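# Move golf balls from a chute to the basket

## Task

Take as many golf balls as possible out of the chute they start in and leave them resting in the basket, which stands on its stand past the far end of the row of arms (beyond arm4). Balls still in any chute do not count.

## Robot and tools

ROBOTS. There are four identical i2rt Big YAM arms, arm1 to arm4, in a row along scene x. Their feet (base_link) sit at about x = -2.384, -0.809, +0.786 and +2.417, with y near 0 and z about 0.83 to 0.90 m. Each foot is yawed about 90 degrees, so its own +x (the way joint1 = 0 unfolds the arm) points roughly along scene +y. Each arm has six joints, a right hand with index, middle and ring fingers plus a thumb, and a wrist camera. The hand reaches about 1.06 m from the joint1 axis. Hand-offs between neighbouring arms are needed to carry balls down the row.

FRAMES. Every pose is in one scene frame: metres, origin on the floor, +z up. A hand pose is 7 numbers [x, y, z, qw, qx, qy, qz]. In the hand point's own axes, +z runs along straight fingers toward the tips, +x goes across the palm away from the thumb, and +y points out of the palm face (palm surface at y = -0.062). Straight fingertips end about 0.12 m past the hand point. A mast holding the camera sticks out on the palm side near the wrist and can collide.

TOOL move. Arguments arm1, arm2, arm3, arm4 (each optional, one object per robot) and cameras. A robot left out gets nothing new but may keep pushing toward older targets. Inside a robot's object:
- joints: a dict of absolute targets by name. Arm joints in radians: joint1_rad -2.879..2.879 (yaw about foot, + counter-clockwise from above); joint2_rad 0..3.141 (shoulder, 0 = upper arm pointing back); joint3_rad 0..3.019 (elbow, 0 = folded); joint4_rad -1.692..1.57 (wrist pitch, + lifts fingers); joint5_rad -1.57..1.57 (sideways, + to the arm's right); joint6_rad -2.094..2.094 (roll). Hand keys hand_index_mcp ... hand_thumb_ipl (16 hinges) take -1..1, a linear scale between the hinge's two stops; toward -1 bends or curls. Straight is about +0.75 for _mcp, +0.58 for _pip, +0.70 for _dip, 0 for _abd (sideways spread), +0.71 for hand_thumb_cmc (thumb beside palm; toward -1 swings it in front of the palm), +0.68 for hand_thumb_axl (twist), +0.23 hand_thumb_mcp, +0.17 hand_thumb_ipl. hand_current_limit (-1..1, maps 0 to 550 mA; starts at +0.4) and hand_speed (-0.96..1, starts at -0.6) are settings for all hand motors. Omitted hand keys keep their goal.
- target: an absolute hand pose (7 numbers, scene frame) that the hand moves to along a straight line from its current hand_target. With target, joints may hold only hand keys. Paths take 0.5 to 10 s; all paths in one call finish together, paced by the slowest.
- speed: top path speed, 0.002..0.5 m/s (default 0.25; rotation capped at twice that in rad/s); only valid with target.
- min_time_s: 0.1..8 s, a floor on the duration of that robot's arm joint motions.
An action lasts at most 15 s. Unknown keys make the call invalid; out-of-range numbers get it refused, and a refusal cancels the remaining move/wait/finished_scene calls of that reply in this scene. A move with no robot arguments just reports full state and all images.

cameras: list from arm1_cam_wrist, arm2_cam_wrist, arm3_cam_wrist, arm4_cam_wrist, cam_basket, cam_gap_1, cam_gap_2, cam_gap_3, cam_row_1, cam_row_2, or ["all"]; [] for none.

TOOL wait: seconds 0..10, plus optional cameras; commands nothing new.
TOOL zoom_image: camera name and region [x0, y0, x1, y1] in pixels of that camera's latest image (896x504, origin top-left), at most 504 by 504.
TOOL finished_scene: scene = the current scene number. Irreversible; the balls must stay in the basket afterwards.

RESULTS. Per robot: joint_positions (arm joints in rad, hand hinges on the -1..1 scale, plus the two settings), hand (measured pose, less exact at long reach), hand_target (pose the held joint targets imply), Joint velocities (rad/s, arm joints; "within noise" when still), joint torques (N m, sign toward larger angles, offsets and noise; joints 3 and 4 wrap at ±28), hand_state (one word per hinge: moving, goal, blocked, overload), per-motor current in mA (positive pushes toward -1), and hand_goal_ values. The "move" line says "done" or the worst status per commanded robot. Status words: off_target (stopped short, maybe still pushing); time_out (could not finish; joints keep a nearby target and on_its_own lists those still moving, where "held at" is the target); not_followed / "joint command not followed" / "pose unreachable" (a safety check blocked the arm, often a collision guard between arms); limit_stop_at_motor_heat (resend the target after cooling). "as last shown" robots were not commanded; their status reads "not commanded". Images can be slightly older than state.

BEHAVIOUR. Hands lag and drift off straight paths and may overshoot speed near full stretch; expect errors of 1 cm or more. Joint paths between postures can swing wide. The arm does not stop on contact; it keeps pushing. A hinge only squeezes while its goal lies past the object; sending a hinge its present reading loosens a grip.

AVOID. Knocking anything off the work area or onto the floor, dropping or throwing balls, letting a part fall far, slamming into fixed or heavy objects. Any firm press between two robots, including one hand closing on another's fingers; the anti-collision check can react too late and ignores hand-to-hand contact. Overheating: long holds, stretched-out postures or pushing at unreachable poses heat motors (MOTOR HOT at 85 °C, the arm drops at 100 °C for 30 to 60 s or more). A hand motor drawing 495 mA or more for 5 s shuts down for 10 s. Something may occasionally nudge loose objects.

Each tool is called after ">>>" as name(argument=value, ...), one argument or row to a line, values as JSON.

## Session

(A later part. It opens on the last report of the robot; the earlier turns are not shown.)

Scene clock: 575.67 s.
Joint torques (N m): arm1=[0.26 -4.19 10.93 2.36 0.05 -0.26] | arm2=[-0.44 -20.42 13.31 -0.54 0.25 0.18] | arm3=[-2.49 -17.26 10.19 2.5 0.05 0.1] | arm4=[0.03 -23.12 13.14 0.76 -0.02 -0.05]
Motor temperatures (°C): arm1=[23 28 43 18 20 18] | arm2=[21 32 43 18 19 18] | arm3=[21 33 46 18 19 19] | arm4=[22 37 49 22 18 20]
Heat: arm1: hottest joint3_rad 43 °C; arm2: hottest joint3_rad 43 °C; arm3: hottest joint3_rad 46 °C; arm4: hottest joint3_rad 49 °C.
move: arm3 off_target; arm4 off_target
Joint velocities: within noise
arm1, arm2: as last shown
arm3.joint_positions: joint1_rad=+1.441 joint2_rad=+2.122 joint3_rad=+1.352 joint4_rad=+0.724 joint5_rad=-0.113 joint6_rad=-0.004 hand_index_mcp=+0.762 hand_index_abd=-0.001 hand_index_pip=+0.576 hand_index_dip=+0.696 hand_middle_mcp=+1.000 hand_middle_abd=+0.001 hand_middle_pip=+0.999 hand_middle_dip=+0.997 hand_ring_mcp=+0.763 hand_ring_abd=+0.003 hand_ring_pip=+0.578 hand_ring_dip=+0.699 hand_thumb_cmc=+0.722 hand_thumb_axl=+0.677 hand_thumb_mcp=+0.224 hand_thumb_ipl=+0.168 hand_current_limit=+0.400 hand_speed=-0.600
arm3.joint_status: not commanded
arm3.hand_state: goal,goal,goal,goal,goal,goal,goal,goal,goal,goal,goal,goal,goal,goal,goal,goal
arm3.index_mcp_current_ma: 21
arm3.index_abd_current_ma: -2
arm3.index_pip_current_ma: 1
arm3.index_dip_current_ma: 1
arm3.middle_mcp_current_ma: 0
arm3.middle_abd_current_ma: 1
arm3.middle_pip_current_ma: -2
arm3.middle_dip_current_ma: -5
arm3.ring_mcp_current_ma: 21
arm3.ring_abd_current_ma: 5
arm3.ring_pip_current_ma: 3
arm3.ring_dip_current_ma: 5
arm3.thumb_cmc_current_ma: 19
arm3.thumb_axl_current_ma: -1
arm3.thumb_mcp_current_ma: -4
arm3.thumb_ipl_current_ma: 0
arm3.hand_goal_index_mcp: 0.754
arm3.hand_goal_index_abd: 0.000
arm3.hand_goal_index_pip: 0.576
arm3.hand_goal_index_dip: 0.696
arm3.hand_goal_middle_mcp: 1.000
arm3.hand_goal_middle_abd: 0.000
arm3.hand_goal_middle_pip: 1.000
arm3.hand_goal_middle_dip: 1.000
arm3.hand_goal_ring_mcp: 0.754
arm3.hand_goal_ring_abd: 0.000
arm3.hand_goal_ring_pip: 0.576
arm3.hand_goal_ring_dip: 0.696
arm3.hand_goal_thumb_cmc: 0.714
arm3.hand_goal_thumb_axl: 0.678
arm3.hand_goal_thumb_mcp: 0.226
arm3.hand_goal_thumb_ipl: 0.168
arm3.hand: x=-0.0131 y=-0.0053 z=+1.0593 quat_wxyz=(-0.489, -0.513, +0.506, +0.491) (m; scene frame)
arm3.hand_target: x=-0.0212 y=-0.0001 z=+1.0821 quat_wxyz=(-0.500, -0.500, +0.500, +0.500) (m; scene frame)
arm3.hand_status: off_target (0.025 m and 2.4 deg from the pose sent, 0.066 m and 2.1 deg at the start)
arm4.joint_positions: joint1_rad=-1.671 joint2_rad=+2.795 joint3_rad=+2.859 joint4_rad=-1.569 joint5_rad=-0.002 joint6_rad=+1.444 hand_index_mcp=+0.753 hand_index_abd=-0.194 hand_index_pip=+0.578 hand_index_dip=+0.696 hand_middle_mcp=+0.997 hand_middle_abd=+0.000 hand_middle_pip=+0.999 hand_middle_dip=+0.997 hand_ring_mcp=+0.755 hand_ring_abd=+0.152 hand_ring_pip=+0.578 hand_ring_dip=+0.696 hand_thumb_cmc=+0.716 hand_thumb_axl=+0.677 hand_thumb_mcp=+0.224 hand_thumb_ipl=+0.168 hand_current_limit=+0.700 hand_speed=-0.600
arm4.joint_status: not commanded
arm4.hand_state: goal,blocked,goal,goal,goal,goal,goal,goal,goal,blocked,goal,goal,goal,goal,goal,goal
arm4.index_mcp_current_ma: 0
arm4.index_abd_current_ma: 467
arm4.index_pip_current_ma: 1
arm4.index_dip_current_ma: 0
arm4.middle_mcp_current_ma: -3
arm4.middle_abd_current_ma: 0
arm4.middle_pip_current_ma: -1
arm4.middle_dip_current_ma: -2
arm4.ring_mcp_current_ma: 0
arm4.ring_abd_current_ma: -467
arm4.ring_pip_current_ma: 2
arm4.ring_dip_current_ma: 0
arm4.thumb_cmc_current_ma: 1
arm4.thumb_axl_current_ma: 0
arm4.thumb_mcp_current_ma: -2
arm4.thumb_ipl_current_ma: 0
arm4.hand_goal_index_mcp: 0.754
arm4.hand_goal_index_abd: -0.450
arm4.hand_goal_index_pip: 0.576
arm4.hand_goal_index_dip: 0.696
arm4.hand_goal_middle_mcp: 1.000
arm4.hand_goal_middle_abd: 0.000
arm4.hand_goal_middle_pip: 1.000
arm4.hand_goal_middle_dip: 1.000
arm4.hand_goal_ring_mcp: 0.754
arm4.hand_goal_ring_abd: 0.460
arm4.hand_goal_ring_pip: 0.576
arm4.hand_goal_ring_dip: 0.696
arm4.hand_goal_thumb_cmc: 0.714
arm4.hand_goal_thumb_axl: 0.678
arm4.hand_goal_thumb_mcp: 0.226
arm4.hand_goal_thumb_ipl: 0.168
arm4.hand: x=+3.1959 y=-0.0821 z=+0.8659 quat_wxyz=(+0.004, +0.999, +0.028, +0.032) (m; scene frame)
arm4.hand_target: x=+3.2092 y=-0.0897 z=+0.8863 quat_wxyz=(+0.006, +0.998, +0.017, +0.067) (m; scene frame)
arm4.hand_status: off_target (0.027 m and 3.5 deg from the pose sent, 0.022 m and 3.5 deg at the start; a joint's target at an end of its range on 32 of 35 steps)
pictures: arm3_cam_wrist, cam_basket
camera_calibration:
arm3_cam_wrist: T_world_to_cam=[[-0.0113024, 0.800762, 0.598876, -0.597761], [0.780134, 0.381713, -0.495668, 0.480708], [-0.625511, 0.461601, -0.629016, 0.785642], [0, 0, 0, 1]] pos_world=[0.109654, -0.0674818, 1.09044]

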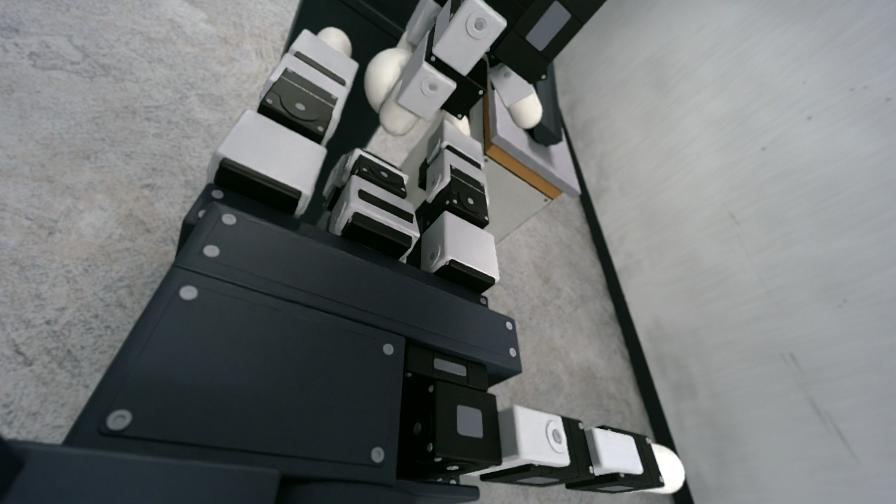

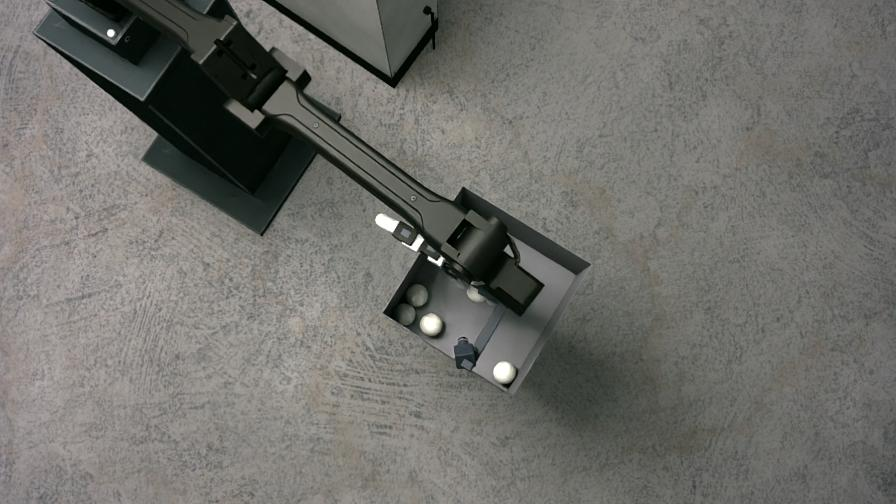

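>>> move(
  arm3={"joints":{"hand_index_abd":-0.45,"hand_ring_abd":0.46}},
  arm4={"joints":{"hand_index_abd":0.05,"hand_ring_abd":-0.05}},
  cameras=["cam_basket"],
)

>>> move(
  arm3={"joints":{"hand_current_limit":0.7}},
  arm4={"target":[3.205,-0.09,1.10,0,1,0,0.02],"speed":0.15},
  cameras=["cam_basket"],
)

Scene clock: 577.47 s.
Joint torques (N m): arm1=[0.15 -4.07 10.97 2.37 0.05 -0.25] | arm2=[-0.44 -20.37 13.22 -0.53 0.27 0.16] | arm3=[-2.43 -17.26 10.19 2.5 0.1 0.09] | arm4=[0.09 -23 13.15 0.75 -0.02 -0.05]
Motor temperatures (°C): arm1=[23 28 43 18 20 18] | arm2=[21 33 43 18 19 18] | arm3=[21 33 46 18 19 19] | arm4=[22 38 49 22 18 20]
Heat: arm1: hottest joint3_rad 43 °C; arm2: hottest joint3_rad 43 °C; arm3: hottest joint3_rad 46 °C; arm4: hottest joint3_rad 49 °C.
move: arm3 off_target; arm4 done
Joint velocities: within noise
arm1, arm2: as last shown
arm2.joint_positions: joint1_rad=-1.565 joint2_rad=+2.214 joint3_rad=+2.389 joint4_rad=-1.699 joint5_rad=+0.011 joint6_rad=+1.585 hand_index_mcp=+0.755 hand_index_abd=-0.171 hand_index_pip=+0.578 hand_index_dip=+0.696 hand_middle_mcp=+0.996 hand_middle_abd=+0.001 hand_middle_pip=+0.999 hand_middle_dip=+0.997 hand_ring_mcp=+0.757 hand_ring_abd=+0.154 hand_ring_pip=+0.579 hand_ring_dip=+0.697 hand_thumb_cmc=+0.716 hand_thumb_axl=+0.677 hand_thumb_mcp=+0.223 hand_thumb_ipl=+0.168 hand_current_limit=+0.700 hand_speed=-0.600
arm2.hand: x=-0.1413 y=-0.1129 z=+1.1085 quat_wxyz=(+0.001, +0.999, +0.014, +0.030) (m; scene frame)
arm2.hand_target: x=-0.1359 y=-0.1220 z=+1.1146 quat_wxyz=(+0.002, +0.999, +0.004, +0.040) (m; scene frame)
arm3.joint_positions: joint1_rad=+1.441 joint2_rad=+2.122 joint3_rad=+1.352 joint4_rad=+0.724 joint5_rad=-0.114 joint6_rad=-0.004 hand_index_mcp=+0.762 hand_index_abd=-0.168 hand_index_pip=+0.576 hand_index_dip=+0.696 hand_middle_mcp=+1.000 hand_middle_abd=+0.001 hand_middle_pip=+0.999 hand_middle_dip=+0.997 hand_ring_mcp=+0.763 hand_ring_abd=+0.154 hand_ring_pip=+0.578 hand_ring_dip=+0.699 hand_thumb_cmc=+0.722 hand_thumb_axl=+0.677 hand_thumb_mcp=+0.224 hand_thumb_ipl=+0.168 hand_current_limit=+0.400 hand_speed=-0.600
arm3.joint_status: hand_index_abd off_target (ended at -0.168, target -0.450); hand_ring_abd off_target (ended at +0.154, target +0.460)
arm3.hand_state: goal,blocked,goal,goal,goal,goal,goal,goal,goal,blocked,goal,goal,goal,goal,goal,goal
arm3.index_mcp_current_ma: 21
arm3.index_abd_current_ma: 385
arm3.index_pip_current_ma: 1
arm3.index_dip_current_ma: 1
arm3.middle_mcp_current_ma: 0
arm3.middle_abd_current_ma: 1
arm3.middle_pip_current_ma: -2
arm3.middle_dip_current_ma: -5
arm3.ring_mcp_current_ma: 22
arm3.ring_abd_current_ma: -385
arm3.ring_pip_current_ma: 3
arm3.ring_dip_current_ma: 5
arm3.thumb_cmc_current_ma: 19
arm3.thumb_axl_current_ma: -1
arm3.thumb_mcp_current_ma: -4
arm3.thumb_ipl_current_ma: 0
arm3.hand_goal_index_mcp: 0.754
arm3.hand_goal_index_abd: -0.450
arm3.hand_goal_index_pip: 0.576
arm3.hand_goal_index_dip: 0.696
arm3.hand_goal_middle_mcp: 1.000
arm3.hand_goal_middle_abd: 0.000
arm3.hand_goal_middle_pip: 1.000
arm3.hand_goal_middle_dip: 1.000
arm3.hand_goal_ring_mcp: 0.754
arm3.hand_goal_ring_abd: 0.460
arm3.hand_goal_ring_pip: 0.576
arm3.hand_goal_ring_dip: 0.696
arm3.hand_goal_thumb_cmc: 0.714
arm3.hand_goal_thumb_axl: 0.678
arm3.hand_goal_thumb_mcp: 0.226
arm3.hand_goal_thumb_ipl: 0.168
arm3.hand: x=-0.0131 y=-0.0055 z=+1.0593 quat_wxyz=(-0.490, -0.514, +0.506, +0.490) (m; scene frame)
arm3.hand_target: x=-0.0212 y=-0.0001 z=+1.0821 quat_wxyz=(-0.500, -0.500, +0.500, +0.500) (m; scene frame)
arm3.hand_status: not commanded
arm4.joint_positions: joint1_rad=-1.671 joint2_rad=+2.795 joint3_rad=+2.859 joint4_rad=-1.569 joint5_rad=-0.002 joint6_rad=+1.444 hand_index_mcp=+0.753 hand_index_abd=+0.047 hand_index_pip=+0.578 hand_index_dip=+0.696 hand_middle_mcp=+0.997 hand_middle_abd=+0.000 hand_middle_pip=+0.999 hand_middle_dip=+0.997 hand_ring_mcp=+0.755 hand_ring_abd=-0.046 hand_ring_pip=+0.578 hand_ring_dip=+0.696 hand_thumb_cmc=+0.716 hand_thumb_axl=+0.677 hand_thumb_mcp=+0.224 hand_thumb_ipl=+0.168 hand_current_limit=+0.700 hand_speed=-0.600
arm4.joint_status: all done
arm4.hand_state: goal,goal,goal,goal,goal,goal,goal,goal,goal,goal,goal,goal,goal,goal,goal,goal
arm4.index_mcp_current_ma: 0
arm4.index_abd_current_ma: -2
arm4.index_pip_current_ma: 1
arm4.index_dip_current_ma: 0
arm4.middle_mcp_current_ma: -3
arm4.middle_abd_current_ma: 0
arm4.middle_pip_current_ma: -1
arm4.middle_dip_current_ma: -2
arm4.ring_mcp_current_ma: 0
arm4.ring_abd_current_ma: 3
arm4.ring_pip_current_ma: 2
arm4.ring_dip_current_ma: 0
arm4.thumb_cmc_current_ma: 1
arm4.thumb_axl_current_ma: 0
arm4.thumb_mcp_current_ma: -2
arm4.thumb_ipl_current_ma: 0
arm4.hand_goal_index_mcp: 0.754
arm4.hand_goal_index_abd: 0.050
arm4.hand_goal_index_pip: 0.576
arm4.hand_goal_index_dip: 0.696
arm4.hand_goal_middle_mcp: 1.000
arm4.hand_goal_middle_abd: 0.000
arm4.hand_goal_middle_pip: 1.000
arm4.hand_goal_middle_dip: 1.000
arm4.hand_goal_ring_mcp: 0.754
arm4.hand_goal_ring_abd: -0.050
arm4.hand_goal_ring_pip: 0.576
arm4.hand_goal_ring_dip: 0.696
arm4.hand_goal_thumb_cmc: 0.714
arm4.hand_goal_thumb_axl: 0.678
arm4.hand_goal_thumb_mcp: 0.226
arm4.hand_goal_thumb_ipl: 0.168
arm4.hand: x=+3.1959 y=-0.0821 z=+0.8659 quat_wxyz=(+0.004, +0.999, +0.028, +0.032) (m; scene frame)
arm4.hand_target: x=+3.2092 y=-0.0897 z=+0.8863 quat_wxyz=(+0.006, +0.998, +0.017, +0.067) (m; scene frame)
arm4.hand_status: not commanded
pictures: cam_basket

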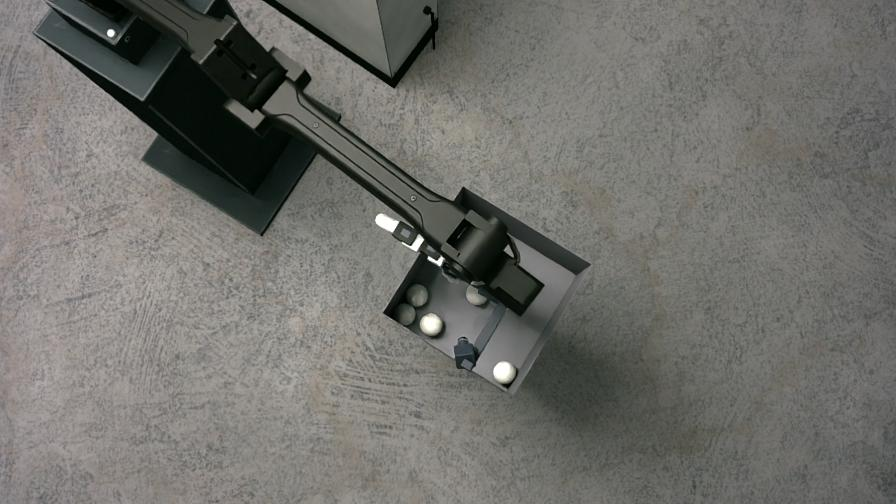

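Scene clock: 579.50 s.
Joint torques (N m): arm1=[0.21 -4.07 10.92 2.39 0.05 -0.27] | arm2=[-0.38 -20.25 13.27 -0.53 0.26 0.17] | arm3=[-2.43 -17.2 10.19 2.48 0.1 0.1] | arm4=[0.38 -24.23 12.77 0.77 0.18 -0.32]
Motor temperatures (°C): arm1=[23 28 43 18 20 18] | arm2=[21 33 43 18 19 18] | arm3=[21 33 46 18 19 19] | arm4=[22 38 49 22 18 20]
Heat: arm1: hottest joint3_rad 43 °C; arm2: hottest joint3_rad 43 °C; arm3: hottest joint3_rad 46 °C; arm4: hottest joint3_rad 49 °C.
move: arm3 done; arm4 off_target
Joint velocities: within noise
arm1, arm2: as last shown
arm3.joint_positions: joint1_rad=+1.441 joint2_rad=+2.122 joint3_rad=+1.352 joint4_rad=+0.724 joint5_rad=-0.114 joint6_rad=-0.004 hand_index_mcp=+0.762 hand_index_abd=-0.168 hand_index_pip=+0.576 hand_index_dip=+0.696 hand_middle_mcp=+1.000 hand_middle_abd=+0.001 hand_middle_pip=+0.999 hand_middle_dip=+0.997 hand_ring_mcp=+0.763 hand_ring_abd=+0.154 hand_ring_pip=+0.578 hand_ring_dip=+0.699 hand_thumb_cmc=+0.722 hand_thumb_axl=+0.677 hand_thumb_mcp=+0.224 hand_thumb_ipl=+0.168 hand_current_limit=+0.700 hand_speed=-0.600
arm3.joint_status: all done
arm3.hand_state: goal,blocked,goal,goal,goal,goal,goal,goal,goal,blocked,goal,goal,goal,goal,goal,goal
arm3.index_mcp_current_ma: 21
arm3.index_abd_current_ma: 468
arm3.index_pip_current_ma: 1
arm3.index_dip_current_ma: 1
arm3.middle_mcp_current_ma: 0
arm3.middle_abd_current_ma: 1
arm3.middle_pip_current_ma: -2
arm3.middle_dip_current_ma: -5
arm3.ring_mcp_current_ma: 22
arm3.ring_abd_current_ma: -467
arm3.ring_pip_current_ma: 3
arm3.ring_dip_current_ma: 5
arm3.thumb_cmc_current_ma: 19
arm3.thumb_axl_current_ma: -1
arm3.thumb_mcp_current_ma: -4
arm3.thumb_ipl_current_ma: 0
arm3.hand_goal_index_mcp: 0.754
arm3.hand_goal_index_abd: -0.450
arm3.hand_goal_index_pip: 0.576
arm3.hand_goal_index_dip: 0.696
arm3.hand_goal_middle_mcp: 1.000
arm3.hand_goal_middle_abd: 0.000
arm3.hand_goal_middle_pip: 1.000
arm3.hand_goal_middle_dip: 1.000
arm3.hand_goal_ring_mcp: 0.754
arm3.hand_goal_ring_abd: 0.460
arm3.hand_goal_ring_pip: 0.576
arm3.hand_goal_ring_dip: 0.696
arm3.hand_goal_thumb_cmc: 0.714
arm3.hand_goal_thumb_axl: 0.678
arm3.hand_goal_thumb_mcp: 0.226
arm3.hand_goal_thumb_ipl: 0.168
arm3.hand: x=-0.0131 y=-0.0055 z=+1.0593 quat_wxyz=(-0.490, -0.514, +0.506, +0.490) (m; scene frame)
arm3.hand_target: x=-0.0212 y=-0.0001 z=+1.0821 quat_wxyz=(-0.500, -0.500, +0.500, +0.500) (m; scene frame)
arm3.hand_status: not commanded
arm4.joint_positions: joint1_rad=-1.671 joint2_rad=+2.550 joint3_rad=+2.866 joint4_rad=-1.652 joint5_rad=+0.013 joint6_rad=+1.410 hand_index_mcp=+0.753 hand_index_abd=+0.048 hand_index_pip=+0.578 hand_index_dip=+0.696 hand_middle_mcp=+0.997 hand_middle_abd=+0.000 hand_middle_pip=+0.999 hand_middle_dip=+0.997 hand_ring_mcp=+0.755 hand_ring_abd=-0.047 hand_ring_pip=+0.578 hand_ring_dip=+0.696 hand_thumb_cmc=+0.716 hand_thumb_axl=+0.677 hand_thumb_mcp=+0.224 hand_thumb_ipl=+0.168 hand_current_limit=+0.700 hand_speed=-0.600
arm4.joint_status: not commanded
arm4.hand_state: goal,goal,goal,goal,goal,goal,goal,goal,goal,goal,goal,goal,goal,goal,goal,goal
arm4.index_mcp_current_ma: 0
arm4.index_abd_current_ma: -1
arm4.index_pip_current_ma: 1
arm4.index_dip_current_ma: 0
arm4.middle_mcp_current_ma: -3
arm4.middle_abd_current_ma: 0
arm4.middle_pip_current_ma: -1
arm4.middle_dip_current_ma: -2
arm4.ring_mcp_current_ma: 0
arm4.ring_abd_current_ma: 2
arm4.ring_pip_current_ma: 2
arm4.ring_dip_current_ma: 0
arm4.thumb_cmc_current_ma: 1
arm4.thumb_axl_current_ma: 0
arm4.thumb_mcp_current_ma: -2
arm4.thumb_ipl_current_ma: 0
arm4.hand_goal_index_mcp: 0.754
arm4.hand_goal_index_abd: 0.050
arm4.hand_goal_index_pip: 0.576
arm4.hand_goal_index_dip: 0.696
arm4.hand_goal_middle_mcp: 1.000
arm4.hand_goal_middle_abd: 0.000
arm4.hand_goal_middle_pip: 1.000
arm4.hand_goal_middle_dip: 1.000
arm4.hand_goal_ring_mcp: 0.754
arm4.hand_goal_ring_abd: -0.050
arm4.hand_goal_ring_pip: 0.576
arm4.hand_goal_ring_dip: 0.696
arm4.hand_goal_thumb_cmc: 0.714
arm4.hand_goal_thumb_axl: 0.678
arm4.hand_goal_thumb_mcp: 0.226
arm4.hand_goal_thumb_ipl: 0.168
arm4.hand: x=+3.1952 y=-0.0844 z=+1.0559 quat_wxyz=(+0.021, +0.992, +0.044, +0.115) (m; scene frame)
arm4.hand_target: x=+3.2011 y=-0.0895 z=+1.0995 quat_wxyz=(+0.029, +0.986, +0.048, +0.156) (m; scene frame)
arm4.hand_status: off_target (0.045 m and 12.2 deg from the pose sent, 0.234 m and 3.6 deg at the start; a joint's target at an end of its range on 57 of 61 steps)
pictures: cam_basket

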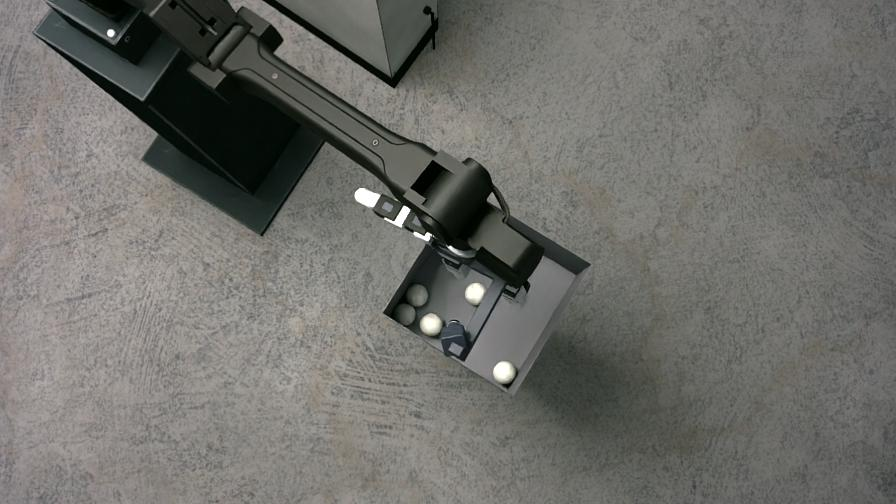

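>>> move(
  arm2={"joints":{"hand_index_abd":0,"hand_ring_abd":0}},
)

>>> move(
  arm2={"target":[-0.136,-0.122,1.21,0,1,0,0.02],"speed":0.12},
  cameras=["arm3_cam_wrist"],
)

Scene clock: 583.90 s.
Joint torques (N m): arm1=[0.21 -4.07 10.93 2.35 0.04 -0.26] | arm2=[-0.21 -20.42 13.11 -0.5 0.25 0.16] | arm3=[-2.43 -17.44 10.18 2.65 0.06 0.09] | arm4=[0.38 -24.23 12.67 0.76 0.18 -0.32]
Motor temperatures (°C): arm1=[23 28 43 18 20 18] | arm2=[21 33 44 18 19 18] | arm3=[21 32 46 18 19 19] | arm4=[22 39 48 22 18 20]
Heat: arm1: hottest joint3_rad 43 °C; arm2: hottest joint3_rad 44 °C; arm3: hottest joint3_rad 46 °C; arm4: hottest joint3_rad 48 °C.
move: arm2 done
Joint velocities: within noise
arm1, arm3, arm4: as last shown
arm2.joint_positions: joint1_rad=-1.566 joint2_rad=+2.214 joint3_rad=+2.390 joint4_rad=-1.699 joint5_rad=+0.012 joint6_rad=+1.585 hand_index_mcp=+0.755 hand_index_abd=-0.003 hand_index_pip=+0.578 hand_index_dip=+0.696 hand_middle_mcp=+0.996 hand_middle_abd=+0.001 hand_middle_pip=+0.999 hand_middle_dip=+0.997 hand_ring_mcp=+0.755 hand_ring_abd=+0.003 hand_ring_pip=+0.579 hand_ring_dip=+0.697 hand_thumb_cmc=+0.716 hand_thumb_axl=+0.677 hand_thumb_mcp=+0.223 hand_thumb_ipl=+0.168 hand_current_limit=+0.700 hand_speed=-0.600
arm2.joint_status: all done
arm2.hand_state: goal,goal,goal,goal,goal,goal,goal,goal,goal,goal,goal,goal,goal,goal,goal,goal
arm2.index_mcp_current_ma: 0
arm2.index_abd_current_ma: 0
arm2.index_pip_current_ma: 0
arm2.index_dip_current_ma: 0
arm2.middle_mcp_current_ma: 0
arm2.middle_abd_current_ma: 0
arm2.middle_pip_current_ma: 0
arm2.middle_dip_current_ma: 0
arm2.ring_mcp_current_ma: 0
arm2.ring_abd_current_ma: 0
arm2.ring_pip_current_ma: 0
arm2.ring_dip_current_ma: 0
arm2.thumb_cmc_current_ma: 0
arm2.thumb_axl_current_ma: 0
arm2.thumb_mcp_current_ma: 0
arm2.thumb_ipl_current_ma: 0
arm2.hand_goal_index_mcp: 0.754
arm2.hand_goal_index_abd: 0.000
arm2.hand_goal_index_pip: 0.576
arm2.hand_goal_index_dip: 0.696
arm2.hand_goal_middle_mcp: 1.000
arm2.hand_goal_middle_abd: 0.000
arm2.hand_goal_middle_pip: 1.000
arm2.hand_goal_middle_dip: 1.000
arm2.hand_goal_ring_mcp: 0.754
arm2.hand_goal_ring_abd: 0.000
arm2.hand_goal_ring_pip: 0.576
arm2.hand_goal_ring_dip: 0.696
arm2.hand_goal_thumb_cmc: 0.714
arm2.hand_goal_thumb_axl: 0.678
arm2.hand_goal_thumb_mcp: 0.226
arm2.hand_goal_thumb_ipl: 0.168
arm2.hand: x=-0.1410 y=-0.1132 z=+1.1091 quat_wxyz=(+0.001, +0.999, +0.014, +0.031) (m; scene frame)
arm2.hand_target: x=-0.1359 y=-0.1220 z=+1.1145 quat_wxyz=(+0.002, +0.999, +0.004, +0.039) (m; scene frame)
arm2.hand_status: not commanded
arm3.joint_positions: joint1_rad=+1.441 joint2_rad=+2.124 joint3_rad=+1.352 joint4_rad=+0.721 joint5_rad=-0.113 joint6_rad=-0.004 hand_index_mcp=+0.765 hand_index_abd=-0.168 hand_index_pip=+0.578 hand_index_dip=+0.696 hand_middle_mcp=+1.000 hand_middle_abd=+0.001 hand_middle_pip=+0.999 hand_middle_dip=+0.997 hand_ring_mcp=+0.765 hand_ring_abd=+0.155 hand_ring_pip=+0.579 hand_ring_dip=+0.699 hand_thumb_cmc=+0.722 hand_thumb_axl=+0.677 hand_thumb_mcp=+0.224 hand_thumb_ipl=+0.168 hand_current_limit=+0.700 hand_speed=-0.600
arm3.index_mcp_current_ma: 28
arm3.index_pip_current_ma: 4
arm3.ring_mcp_current_ma: 30
arm3.ring_pip_current_ma: 5
arm3.hand: x=-0.0135 y=-0.0053 z=+1.0569 quat_wxyz=(-0.488, -0.514, +0.508, +0.489) (m; scene frame)
arm3.hand_target: x=-0.0212 y=-0.0002 z=+1.0820 quat_wxyz=(-0.500, -0.500, +0.500, +0.500) (m; scene frame)
arm4.joint_positions: joint1_rad=-1.671 joint2_rad=+2.550 joint3_rad=+2.866 joint4_rad=-1.652 joint5_rad=+0.013 joint6_rad=+1.409 hand_index_mcp=+0.753 hand_index_abd=+0.048 hand_index_pip=+0.578 hand_index_dip=+0.696 hand_middle_mcp=+0.997 hand_middle_abd=+0.000 hand_middle_pip=+0.999 hand_middle_dip=+0.997 hand_ring_mcp=+0.755 hand_ring_abd=-0.047 hand_ring_pip=+0.578 hand_ring_dip=+0.696 hand_thumb_cmc=+0.716 hand_thumb_axl=+0.677 hand_thumb_mcp=+0.224 hand_thumb_ipl=+0.168 hand_current_limit=+0.700 hand_speed=-0.600
arm4.hand: x=+3.1952 y=-0.0844 z=+1.0560 quat_wxyz=(+0.021, +0.992, +0.044, +0.115) (m; scene frame)
pictures: none

Scene clock: 585.33 s.
Joint torques (N m): arm1=[0.09 -4.01 10.92 2.39 0.04 -0.26] | arm2=[0.38 -22.01 12.48 -0.13 0.27 0.02] | arm3=[-2.43 -17.32 10.18 2.66 0.05 0.09] | arm4=[0.32 -24.23 12.67 0.76 0.17 -0.32]
Motor temperatures (°C): arm1=[23 28 43 18 20 18] | arm2=[21 34 44 18 19 18] | arm3=[21 32 46 18 19 19] | arm4=[22 39 48 22 18 20]
Heat: arm1: hottest joint3_rad 43 °C; arm2: hottest joint3_rad 44 °C; arm3: hottest joint3_rad 46 °C; arm4: hottest joint3_rad 48 °C.
move: arm2 off_target
Joint velocities: within noise
arm1, arm3, arm4: as last shown
arm2.joint_positions: joint1_rad=-1.566 joint2_rad=+2.146 joint3_rad=+2.472 joint4_rad=-1.699 joint5_rad=+0.039 joint6_rad=+1.572 hand_index_mcp=+0.755 hand_index_abd=-0.003 hand_index_pip=+0.578 hand_index_dip=+0.696 hand_middle_mcp=+0.996 hand_middle_abd=+0.001 hand_middle_pip=+0.999 hand_middle_dip=+0.997 hand_ring_mcp=+0.755 hand_ring_abd=+0.003 hand_ring_pip=+0.579 hand_ring_dip=+0.697 hand_thumb_cmc=+0.716 hand_thumb_axl=+0.677 hand_thumb_mcp=+0.223 hand_thumb_ipl=+0.168 hand_current_limit=+0.700 hand_speed=-0.600
arm2.joint_status: not commanded
arm2.hand_state: goal,goal,goal,goal,goal,goal,goal,goal,goal,goal,goal,goal,goal,goal,goal,goal
arm2.index_mcp_current_ma: 0
arm2.index_abd_current_ma: 0
arm2.index_pip_current_ma: 0
arm2.index_dip_current_ma: 0
arm2.middle_mcp_current_ma: 0
arm2.middle_abd_current_ma: 0
arm2.middle_pip_current_ma: 0
arm2.middle_dip_current_ma: 0
arm2.ring_mcp_current_ma: 0
arm2.ring_abd_current_ma: 0
arm2.ring_pip_current_ma: 0
arm2.ring_dip_current_ma: 0
arm2.thumb_cmc_current_ma: 0
arm2.thumb_axl_current_ma: 0
arm2.thumb_mcp_current_ma: 0
arm2.thumb_ipl_current_ma: 0
arm2.hand_goal_index_mcp: 0.754
arm2.hand_goal_index_abd: 0.000
arm2.hand_goal_index_pip: 0.576
arm2.hand_goal_index_dip: 0.696
arm2.hand_goal_middle_mcp: 1.000
arm2.hand_goal_middle_abd: 0.000
arm2.hand_goal_middle_pip: 1.000
arm2.hand_goal_middle_dip: 1.000
arm2.hand_goal_ring_mcp: 0.754
arm2.hand_goal_ring_abd: 0.000
arm2.hand_goal_ring_pip: 0.576
arm2.hand_goal_ring_dip: 0.696
arm2.hand_goal_thumb_cmc: 0.714
arm2.hand_goal_thumb_axl: 0.678
arm2.hand_goal_thumb_mcp: 0.226
arm2.hand_goal_thumb_ipl: 0.168
arm2.hand: x=-0.1369 y=-0.1186 z=+1.1866 quat_wxyz=(+0.013, +0.994, +0.018, +0.106) (m; scene frame)
arm2.hand_target: x=-0.1373 y=-0.1219 z=+1.2092 quat_wxyz=(+0.015, +0.992, +0.020, +0.125) (m; scene frame)
arm2.hand_status: off_target (0.024 m and 10.2 deg from the pose sent, 0.101 m and 2.1 deg at the start; a joint's target at an end of its range on 43 of 43 steps)
pictures: arm3_cam_wrist
camera_calibration:
arm3_cam_wrist: T_world_to_cam=[[-0.0146593, 0.801106, 0.598344, -0.595864], [0.782638, 0.381625, -0.491772, 0.475775], [-0.622304, 0.461078, -0.63257, 0.787643], [0, 0, 0, 1]] pos_world=[0.109058, -0.067382, 1.08874]

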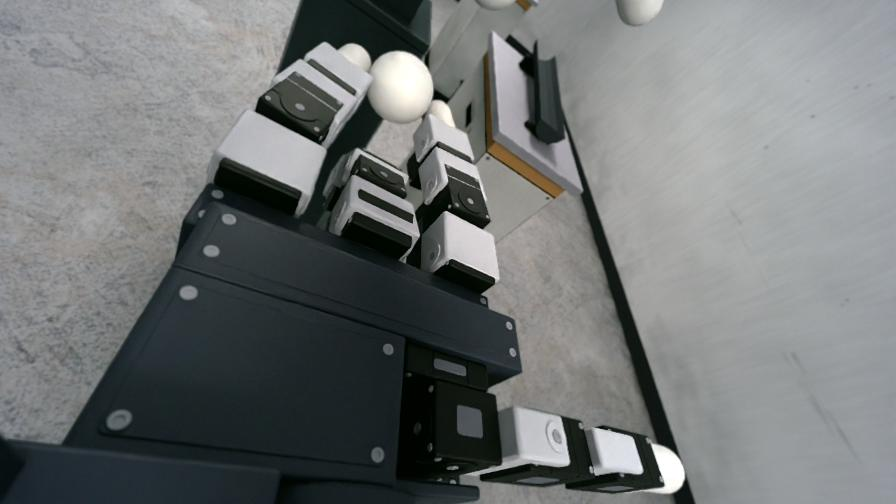

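>>> move(
  arm3={"joints":{"joint1_rad":0,"joint2_rad":1.46,"joint3_rad":1.5,"joint4_rad":-1.5,"joint5_rad":0,"joint6_rad":0},"min_time_s":6},
  arm2={"joints":{"joint1_rad":-1.5,"joint2_rad":1.75,"joint3_rad":1.9,"joint4_rad":-1.6,"joint5_rad":0,"joint6_rad":1.53,"hand_current_limit":0.4},"min_time_s":3},
  arm4={"joints":{"joint1_rad":-1.5,"joint2_rad":1.75,"joint3_rad":1.9,"joint4_rad":-1.6,"joint5_rad":0,"joint6_rad":1.53,"hand_index_abd":0,"hand_ring_abd":0,"hand_current_limit":0.4},"min_time_s":4},
)

>>> move(
  arm3={"joints":{"joint1_rad":-1.5,"joint2_rad":1.75,"joint3_rad":1.9,"joint4_rad":-1.6,"joint5_rad":0,"joint6_rad":1.53},"min_time_s":5.5},
  arm4={"joints":{"joint1_rad":1.53,"joint2_rad":0.6,"joint3_rad":1.39,"joint4_rad":-1.35,"joint5_rad":0,"joint6_rad":0},"min_time_s":6.5},
  arm2={"joints":{"joint1_rad":-1.2,"joint2_rad":0.8,"joint3_rad":1.2,"joint4_rad":-1.2,"joint5_rad":-0.1,"joint6_rad":1.5},"min_time_s":5},
  cameras=["arm3_cam_wrist"],
)

Scene clock: 594.07 s.
Joint torques (N m): arm1=[0.09 -4.13 10.92 2.39 0.04 -0.26] | arm2=[1.67 -18.2 9.37 0.53 0.02 0.01] | arm3=[-2.32 -11.05 11.15 0.28 0.03 0.07] | arm4=[1.26 -16.38 7.6 0.9 0 -0.05]
Motor temperatures (°C): arm1=[23 28 43 18 20 18] | arm2=[21 34 43 18 19 18] | arm3=[21 32 47 18 19 19] | arm4=[22 39 48 22 18 20]
Heat: arm1: hottest joint3_rad 43 °C; arm2: hottest joint3_rad 43 °C; arm3: hottest joint3_rad 47 °C; arm4: hottest joint3_rad 48 °C.
move: arm2 done; arm3 done; arm4 done
Joint velocities: within noise
arm1.joint_positions: joint1_rad=-1.207 joint2_rad=+0.807 joint3_rad=+1.209 joint4_rad=-1.224 joint5_rad=-0.102 joint6_rad=+1.513 hand_index_mcp=+0.750 hand_index_abd=+0.179 hand_index_pip=+0.574 hand_index_dip=+0.695 hand_middle_mcp=+0.754 hand_middle_abd=-0.146 hand_middle_pip=+0.578 hand_middle_dip=+0.698 hand_ring_mcp=-0.467 hand_ring_abd=+0.000 hand_ring_pip=-0.737 hand_ring_dip=+0.703 hand_thumb_cmc=+0.715 hand_thumb_axl=+0.677 hand_thumb_mcp=-0.487 hand_thumb_ipl=+0.168 hand_current_limit=+0.400 hand_speed=-0.600
arm1.joint_status: not commanded
arm1.hand_state: goal,goal,goal,goal,goal,goal,goal,goal,goal,goal,goal,goal,goal,goal,overload,goal
arm1.index_mcp_current_ma: 0
arm1.index_abd_current_ma: 0
arm1.index_pip_current_ma: 0
arm1.index_dip_current_ma: 0
arm1.middle_mcp_current_ma: 0
arm1.middle_abd_current_ma: 0
arm1.middle_pip_current_ma: 0
arm1.middle_dip_current_ma: 0
arm1.ring_mcp_current_ma: 3
arm1.ring_abd_current_ma: 0
arm1.ring_pip_current_ma: 0
arm1.ring_dip_current_ma: 0
arm1.thumb_cmc_current_ma: 0
arm1.thumb_axl_current_ma: 0
arm1.thumb_mcp_current_ma: 0
arm1.thumb_ipl_current_ma: 0
arm1.hand_goal_index_mcp: 0.754
arm1.hand_goal_index_abd: 0.180
arm1.hand_goal_index_pip: 0.576
arm1.hand_goal_index_dip: 0.696
arm1.hand_goal_middle_mcp: 0.754
arm1.hand_goal_middle_abd: -0.150
arm1.hand_goal_middle_pip: 0.576
arm1.hand_goal_middle_dip: 0.696
arm1.hand_goal_ring_mcp: -0.480
arm1.hand_goal_ring_abd: 0.000
arm1.hand_goal_ring_pip: -0.740
arm1.hand_goal_ring_dip: 0.700
arm1.hand_goal_thumb_cmc: 0.714
arm1.hand_goal_thumb_axl: 0.678
arm1.hand_goal_thumb_mcp: 0.226
arm1.hand_goal_thumb_ipl: 0.168
arm1.hand: x=-2.0601 y=+0.1547 z=+1.2293 quat_wxyz=(-0.123, +0.896, +0.252, +0.343) (m; scene frame)
arm1.hand_target: x=-2.0575 y=+0.1576 z=+1.2316 quat_wxyz=(-0.123, +0.890, +0.259, +0.354) (m; scene frame)
arm1.hand_status: not commanded
arm2.joint_positions: joint1_rad=-1.514 joint2_rad=+1.774 joint3_rad=+1.898 joint4_rad=-1.613 joint5_rad=+0.003 joint6_rad=+1.538 hand_index_mcp=+0.755 hand_index_abd=-0.002 hand_index_pip=+0.578 hand_index_dip=+0.696 hand_middle_mcp=+0.996 hand_middle_abd=+0.001 hand_middle_pip=+0.999 hand_middle_dip=+0.997 hand_ring_mcp=+0.755 hand_ring_abd=+0.003 hand_ring_pip=+0.579 hand_ring_dip=+0.697 hand_thumb_cmc=+0.716 hand_thumb_axl=+0.677 hand_thumb_mcp=+0.223 hand_thumb_ipl=+0.168 hand_current_limit=+0.400 hand_speed=-0.600
arm2.joint_status: all done
arm2.hand_state: goal,goal,goal,goal,goal,goal,goal,goal,goal,goal,goal,goal,goal,goal,goal,goal
arm2.index_mcp_current_ma: 0
arm2.index_abd_current_ma: 0
arm2.index_pip_current_ma: 0
arm2.index_dip_current_ma: 0
arm2.middle_mcp_current_ma: 0
arm2.middle_abd_current_ma: 0
arm2.middle_pip_current_ma: 0
arm2.middle_dip_current_ma: 0
arm2.ring_mcp_current_ma: 0
arm2.ring_abd_current_ma: 0
arm2.ring_pip_current_ma: 0
arm2.ring_dip_current_ma: 0
arm2.thumb_cmc_current_ma: 0
arm2.thumb_axl_current_ma: 0
arm2.thumb_mcp_current_ma: 0
arm2.thumb_ipl_current_ma: 0
arm2.hand_goal_index_mcp: 0.754
arm2.hand_goal_index_abd: 0.000
arm2.hand_goal_index_pip: 0.576
arm2.hand_goal_index_dip: 0.696
arm2.hand_goal_middle_mcp: 1.000
arm2.hand_goal_middle_abd: 0.000
arm2.hand_goal_middle_pip: 1.000
arm2.hand_goal_middle_dip: 1.000
arm2.hand_goal_ring_mcp: 0.754
arm2.hand_goal_ring_abd: 0.000
arm2.hand_goal_ring_pip: 0.576
arm2.hand_goal_ring_dip: 0.696
arm2.hand_goal_thumb_cmc: 0.714
arm2.hand_goal_thumb_axl: 0.678
arm2.hand_goal_thumb_mcp: 0.226
arm2.hand_goal_thumb_ipl: 0.168
arm2.hand: x=-0.2624 y=-0.0899 z=+1.1818 quat_wxyz=(-0.004, +0.997, +0.064, +0.048) (m; scene frame)
arm2.hand_target: x=-0.2619 y=-0.0823 z=+1.1952 quat_wxyz=(-0.006, +0.995, +0.074, +0.067) (m; scene frame)
arm2.hand_status: not commanded
arm3.joint_positions: joint1_rad=+0.006 joint2_rad=+1.474 joint3_rad=+1.449 joint4_rad=-1.492 joint5_rad=+0.000 joint6_rad=-0.004 hand_index_mcp=+0.755 hand_index_abd=-0.168 hand_index_pip=+0.578 hand_index_dip=+0.696 hand_middle_mcp=+0.998 hand_middle_abd=+0.001 hand_middle_pip=+0.999 hand_middle_dip=+0.997 hand_ring_mcp=+0.757 hand_ring_abd=+0.155 hand_ring_pip=+0.579 hand_ring_dip=+0.699 hand_thumb_cmc=+0.718 hand_thumb_axl=+0.677 hand_thumb_mcp=+0.224 hand_thumb_ipl=+0.168 hand_current_limit=+0.700 hand_speed=-0.600
arm3.joint_status: all done
arm3.hand_state: goal,blocked,goal,goal,goal,goal,goal,goal,goal,blocked,goal,goal,goal,goal,goal,goal
arm3.index_mcp_current_ma: 3
arm3.index_abd_current_ma: 467
arm3.index_pip_current_ma: 4
arm3.index_dip_current_ma: 1
arm3.middle_mcp_current_ma: -4
arm3.middle_abd_current_ma: 1
arm3.middle_pip_current_ma: -2
arm3.middle_dip_current_ma: -5
arm3.ring_mcp_current_ma: 6
arm3.ring_abd_current_ma: -467
arm3.ring_pip_current_ma: 6
arm3.ring_dip_current_ma: 5
arm3.thumb_cmc_current_ma: 8
arm3.thumb_axl_current_ma: -1
arm3.thumb_mcp_current_ma: -5
arm3.thumb_ipl_current_ma: 0
arm3.hand_goal_index_mcp: 0.754
arm3.hand_goal_index_abd: -0.450
arm3.hand_goal_index_pip: 0.576
arm3.hand_goal_index_dip: 0.696
arm3.hand_goal_middle_mcp: 1.000
arm3.hand_goal_middle_abd: 0.000
arm3.hand_goal_middle_pip: 1.000
arm3.hand_goal_middle_dip: 1.000
arm3.hand_goal_ring_mcp: 0.754
arm3.hand_goal_ring_abd: 0.460
arm3.hand_goal_ring_pip: 0.576
arm3.hand_goal_ring_dip: 0.696
arm3.hand_goal_thumb_cmc: 0.714
arm3.hand_goal_thumb_axl: 0.678
arm3.hand_goal_thumb_mcp: 0.226
arm3.hand_goal_thumb_ipl: 0.168
arm3.hand: x=+0.7949 y=+0.4384 z=+1.0959 quat_wxyz=(-0.003, -0.016, +0.999, +0.032) (m; scene frame)
arm3.hand_target: x=+0.7982 y=+0.4460 z=+1.1272 quat_wxyz=(-0.003, -0.011, +0.998, +0.060) (m; scene frame)
arm3.hand_status: not commanded
arm4.joint_positions: joint1_rad=-1.507 joint2_rad=+1.772 joint3_rad=+1.909 joint4_rad=-1.610 joint5_rad=+0.002 joint6_rad=+1.516 hand_index_mcp=+0.753 hand_index_abd=+0.003 hand_index_pip=+0.578 hand_index_dip=+0.696 hand_middle_mcp=+0.997 hand_middle_abd=+0.000 hand_middle_pip=+0.999 hand_middle_dip=+0.997 hand_ring_mcp=+0.755 hand_ring_abd=-0.002 hand_ring_pip=+0.578 hand_ring_dip=+0.696 hand_thumb_cmc=+0.716 hand_thumb_axl=+0.677 hand_thumb_mcp=+0.224 hand_thumb_ipl=+0.168 hand_current_limit=+0.400 hand_speed=-0.600
arm4.joint_status: all done
arm4.hand_state: goal,goal,goal,goal,goal,goal,goal,goal,goal,goal,goal,goal,goal,goal,goal,goal
arm4.index_mcp_current_ma: 0
arm4.index_abd_current_ma: 2
arm4.index_pip_current_ma: 1
arm4.index_dip_current_ma: 0
arm4.middle_mcp_current_ma: -3
arm4.middle_abd_current_ma: 0
arm4.middle_pip_current_ma: -1
arm4.middle_dip_current_ma: -2
arm4.ring_mcp_current_ma: 0
arm4.ring_abd_current_ma: -1
arm4.ring_pip_current_ma: 2
arm4.ring_dip_current_ma: 0
arm4.thumb_cmc_current_ma: 1
arm4.thumb_axl_current_ma: 0
arm4.thumb_mcp_current_ma: -2
arm4.thumb_ipl_current_ma: 0
arm4.hand_goal_index_mcp: 0.754
arm4.hand_goal_index_abd: 0.000
arm4.hand_goal_index_pip: 0.576
arm4.hand_goal_index_dip: 0.696
arm4.hand_goal_middle_mcp: 1.000
arm4.hand_goal_middle_abd: 0.000
arm4.hand_goal_middle_pip: 1.000
arm4.hand_goal_middle_dip: 1.000
arm4.hand_goal_ring_mcp: 0.754
arm4.hand_goal_ring_abd: 0.000
arm4.hand_goal_ring_pip: 0.576
arm4.hand_goal_ring_dip: 0.696
arm4.hand_goal_thumb_cmc: 0.714
arm4.hand_goal_thumb_axl: 0.678
arm4.hand_goal_thumb_mcp: 0.226
arm4.hand_goal_thumb_ipl: 0.168
arm4.hand: x=+2.9722 y=+0.0260 z=+1.1863 quat_wxyz=(+0.001, +0.996, +0.074, +0.048) (m; scene frame)
arm4.hand_target: x=+2.9684 y=+0.0303 z=+1.1940 quat_wxyz=(+0.000, +0.996, +0.070, +0.059) (m; scene frame)
arm4.hand_status: not commanded
pictures: none

Scene clock: 601.13 s.
Joint torques (N m): arm1=[0.26 -4.13 10.91 2.37 0.06 -0.27] | arm2=[1.61 -3.96 10.07 2.36 -0.08 -0.02] | arm3=[-1.9 -13.63 11.18 0.16 -0.01 0.15] | arm4=[1.2 1.55 6.69 3.07 0.08 -0.39]
Motor temperatures (°C): arm1=[23 27 43 18 20 18] | arm2=[21 33 43 18 19 18] | arm3=[21 32 48 18 19 19] | arm4=[22 39 47 22 18 20]
Heat: arm1: hottest joint3_rad 43 °C; arm2: hottest joint3_rad 43 °C; arm3: hottest joint3_rad 48 °C; arm4: hottest joint3_rad 47 °C.
move: arm2 done; arm3 done; arm4 done
Joint velocities: within noise
arm1: as last shown
arm2.joint_positions: joint1_rad=-1.213 joint2_rad=+0.807 joint3_rad=+1.198 joint4_rad=-1.221 joint5_rad=-0.097 joint6_rad=+1.508 hand_index_mcp=+0.755 hand_index_abd=+0.000 hand_index_pip=+0.578 hand_index_dip=+0.696 hand_middle_mcp=+0.996 hand_middle_abd=+0.001 hand_middle_pip=+0.999 hand_middle_dip=+0.997 hand_ring_mcp=+0.755 hand_ring_abd=+0.003 hand_ring_pip=+0.578 hand_ring_dip=+0.697 hand_thumb_cmc=+0.716 hand_thumb_axl=+0.677 hand_thumb_mcp=+0.223 hand_thumb_ipl=+0.168 hand_current_limit=+0.400 hand_speed=-0.600
arm2.joint_status: all done
arm2.hand_state: goal,goal,goal,goal,goal,goal,goal,goal,goal,goal,goal,goal,goal,goal,goal,goal
arm2.index_mcp_current_ma: 0
arm2.index_abd_current_ma: 0
arm2.index_pip_current_ma: 0
arm2.index_dip_current_ma: 0
arm2.middle_mcp_current_ma: 0
arm2.middle_abd_current_ma: 0
arm2.middle_pip_current_ma: 0
arm2.middle_dip_current_ma: 0
arm2.ring_mcp_current_ma: 0
arm2.ring_abd_current_ma: 0
arm2.ring_pip_current_ma: 0
arm2.ring_dip_current_ma: 0
arm2.thumb_cmc_current_ma: 0
arm2.thumb_axl_current_ma: 0
arm2.thumb_mcp_current_ma: 0
arm2.thumb_ipl_current_ma: 0
arm2.hand_goal_index_mcp: 0.754
arm2.hand_goal_index_abd: 0.000
arm2.hand_goal_index_pip: 0.576
arm2.hand_goal_index_dip: 0.696
arm2.hand_goal_middle_mcp: 1.000
arm2.hand_goal_middle_abd: 0.000
arm2.hand_goal_middle_pip: 1.000
arm2.hand_goal_middle_dip: 1.000
arm2.hand_goal_ring_mcp: 0.754
arm2.hand_goal_ring_abd: 0.000
arm2.hand_goal_ring_pip: 0.576
arm2.hand_goal_ring_dip: 0.696
arm2.hand_goal_thumb_cmc: 0.714
arm2.hand_goal_thumb_axl: 0.678
arm2.hand_goal_thumb_mcp: 0.226
arm2.hand_goal_thumb_ipl: 0.168
arm2.hand: x=-0.4904 y=+0.0034 z=+1.2895 quat_wxyz=(-0.107, +0.900, +0.228, +0.356) (m; scene frame)
arm2.hand_target: x=-0.4888 y=+0.0093 z=+1.2965 quat_wxyz=(-0.111, +0.892, +0.237, +0.369) (m; scene frame)
arm2.hand_status: not commanded
arm3.joint_positions: joint1_rad=-1.500 joint2_rad=+1.750 joint3_rad=+1.848 joint4_rad=-1.592 joint5_rad=+0.000 joint6_rad=+1.517 hand_index_mcp=+0.754 hand_index_abd=-0.168 hand_index_pip=+0.578 hand_index_dip=+0.696 hand_middle_mcp=+0.996 hand_middle_abd=+0.001 hand_middle_pip=+0.999 hand_middle_dip=+0.997 hand_ring_mcp=+0.754 hand_ring_abd=+0.155 hand_ring_pip=+0.578 hand_ring_dip=+0.699 hand_thumb_cmc=+0.716 hand_thumb_axl=+0.677 hand_thumb_mcp=+0.224 hand_thumb_ipl=+0.168 hand_current_limit=+0.700 hand_speed=-0.600
arm3.joint_status: all done
arm3.hand_state: goal,blocked,goal,goal,goal,goal,goal,goal,goal,blocked,goal,goal,goal,goal,goal,goal
arm3.index_mcp_current_ma: 0
arm3.index_abd_current_ma: 468
arm3.index_pip_current_ma: 2
arm3.index_dip_current_ma: 1
arm3.middle_mcp_current_ma: -7
arm3.middle_abd_current_ma: 1
arm3.middle_pip_current_ma: -2
arm3.middle_dip_current_ma: -5
arm3.ring_mcp_current_ma: 0
arm3.ring_abd_current_ma: -467
arm3.ring_pip_current_ma: 3
arm3.ring_dip_current_ma: 5
arm3.thumb_cmc_current_ma: 4
arm3.thumb_axl_current_ma: -1
arm3.thumb_mcp_current_ma: -5
arm3.thumb_ipl_current_ma: 0
arm3.hand_goal_index_mcp: 0.754
arm3.hand_goal_index_abd: -0.450
arm3.hand_goal_index_pip: 0.576
arm3.hand_goal_index_dip: 0.696
arm3.hand_goal_middle_mcp: 1.000
arm3.hand_goal_middle_abd: 0.000
arm3.hand_goal_middle_pip: 1.000
arm3.hand_goal_middle_dip: 1.000
arm3.hand_goal_ring_mcp: 0.754
arm3.hand_goal_ring_abd: 0.460
arm3.hand_goal_ring_pip: 0.576
arm3.hand_goal_ring_dip: 0.696
arm3.hand_goal_thumb_cmc: 0.714
arm3.hand_goal_thumb_axl: 0.678
arm3.hand_goal_thumb_mcp: 0.226
arm3.hand_goal_thumb_ipl: 0.168
arm3.hand: x=+1.3303 y=-0.1309 z=+1.1056 quat_wxyz=(-0.006, +0.997, +0.074, +0.036) (m; scene frame)
arm3.hand_target: x=+1.3377 y=-0.1305 z=+1.1257 quat_wxyz=(-0.007, +0.996, +0.067, +0.058) (m; scene frame)
arm3.hand_status: not commanded
arm4.joint_positions: joint1_rad=+1.524 joint2_rad=+0.603 joint3_rad=+1.400 joint4_rad=-1.370 joint5_rad=-0.001 joint6_rad=+0.015 hand_index_mcp=+0.759 hand_index_abd=+0.003 hand_index_pip=+0.578 hand_index_dip=+0.696 hand_middle_mcp=+1.000 hand_middle_abd=+0.000 hand_middle_pip=+0.999 hand_middle_dip=+0.997 hand_ring_mcp=+0.759 hand_ring_abd=-0.001 hand_ring_pip=+0.578 hand_ring_dip=+0.696 hand_thumb_cmc=+0.719 hand_thumb_axl=+0.677 hand_thumb_mcp=+0.224 hand_thumb_ipl=+0.168 hand_current_limit=+0.400 hand_speed=-0.600
arm4.joint_status: all done
arm4.hand_state: goal,goal,goal,goal,goal,goal,goal,goal,goal,goal,goal,goal,goal,goal,goal,goal
arm4.index_mcp_current_ma: 5
arm4.index_abd_current_ma: 2
arm4.index_pip_current_ma: 1
arm4.index_dip_current_ma: 0
arm4.middle_mcp_current_ma: 0
arm4.middle_abd_current_ma: 0
arm4.middle_pip_current_ma: -1
arm4.middle_dip_current_ma: -2
arm4.ring_mcp_current_ma: 5
arm4.ring_abd_current_ma: -1
arm4.ring_pip_current_ma: 1
arm4.ring_dip_current_ma: 0
arm4.thumb_cmc_current_ma: 5
arm4.thumb_axl_current_ma: 0
arm4.thumb_mcp_current_ma: -2
arm4.thumb_ipl_current_ma: 0
arm4.hand_goal_index_mcp: 0.754
arm4.hand_goal_index_abd: 0.000
arm4.hand_goal_index_pip: 0.576
arm4.hand_goal_index_dip: 0.696
arm4.hand_goal_middle_mcp: 1.000
arm4.hand_goal_middle_abd: 0.000
arm4.hand_goal_middle_pip: 1.000
arm4.hand_goal_middle_dip: 1.000
arm4.hand_goal_ring_mcp: 0.754
arm4.hand_goal_ring_abd: 0.000
arm4.hand_goal_ring_pip: 0.576
arm4.hand_goal_ring_dip: 0.696
arm4.hand_goal_thumb_cmc: 0.714
arm4.hand_goal_thumb_axl: 0.678
arm4.hand_goal_thumb_mcp: 0.226
arm4.hand_goal_thumb_ipl: 0.168
arm4.hand: x=+2.1492 y=+0.0917 z=+1.5063 quat_wxyz=(-0.339, -0.610, +0.631, +0.338) (m; scene frame)
arm4.hand_target: x=+2.1472 y=+0.0890 z=+1.5073 quat_wxyz=(-0.342, -0.614, +0.623, +0.344) (m; scene frame)
arm4.hand_status: not commanded
pictures: arm3_cam_wrist
camera_calibration:
arm3_cam_wrist: T_world_to_cam=[[-0.708847, -0.703934, -0.0448599, 0.932933], [-0.499948, 0.456538, 0.735952, -0.145372], [-0.497581, 0.544105, -0.675546, 1.6051], [0, 0, 0, 1]] pos_world=[1.3873, -0.150254, 1.23316]

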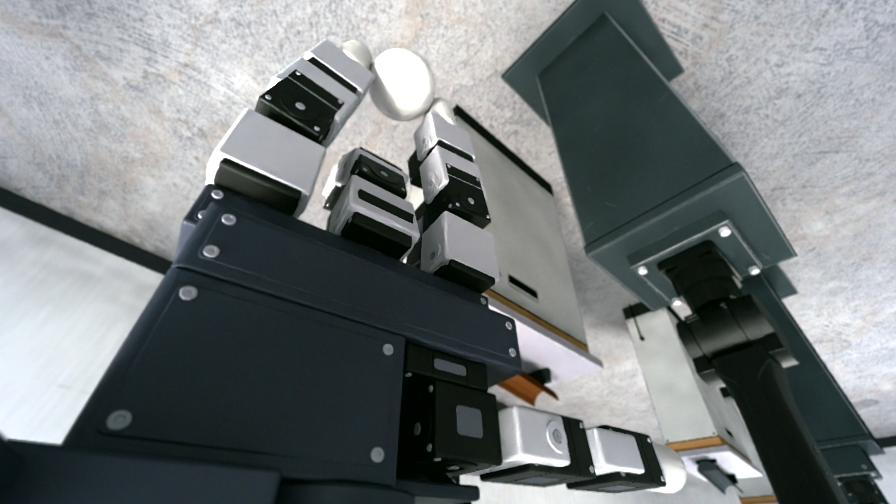

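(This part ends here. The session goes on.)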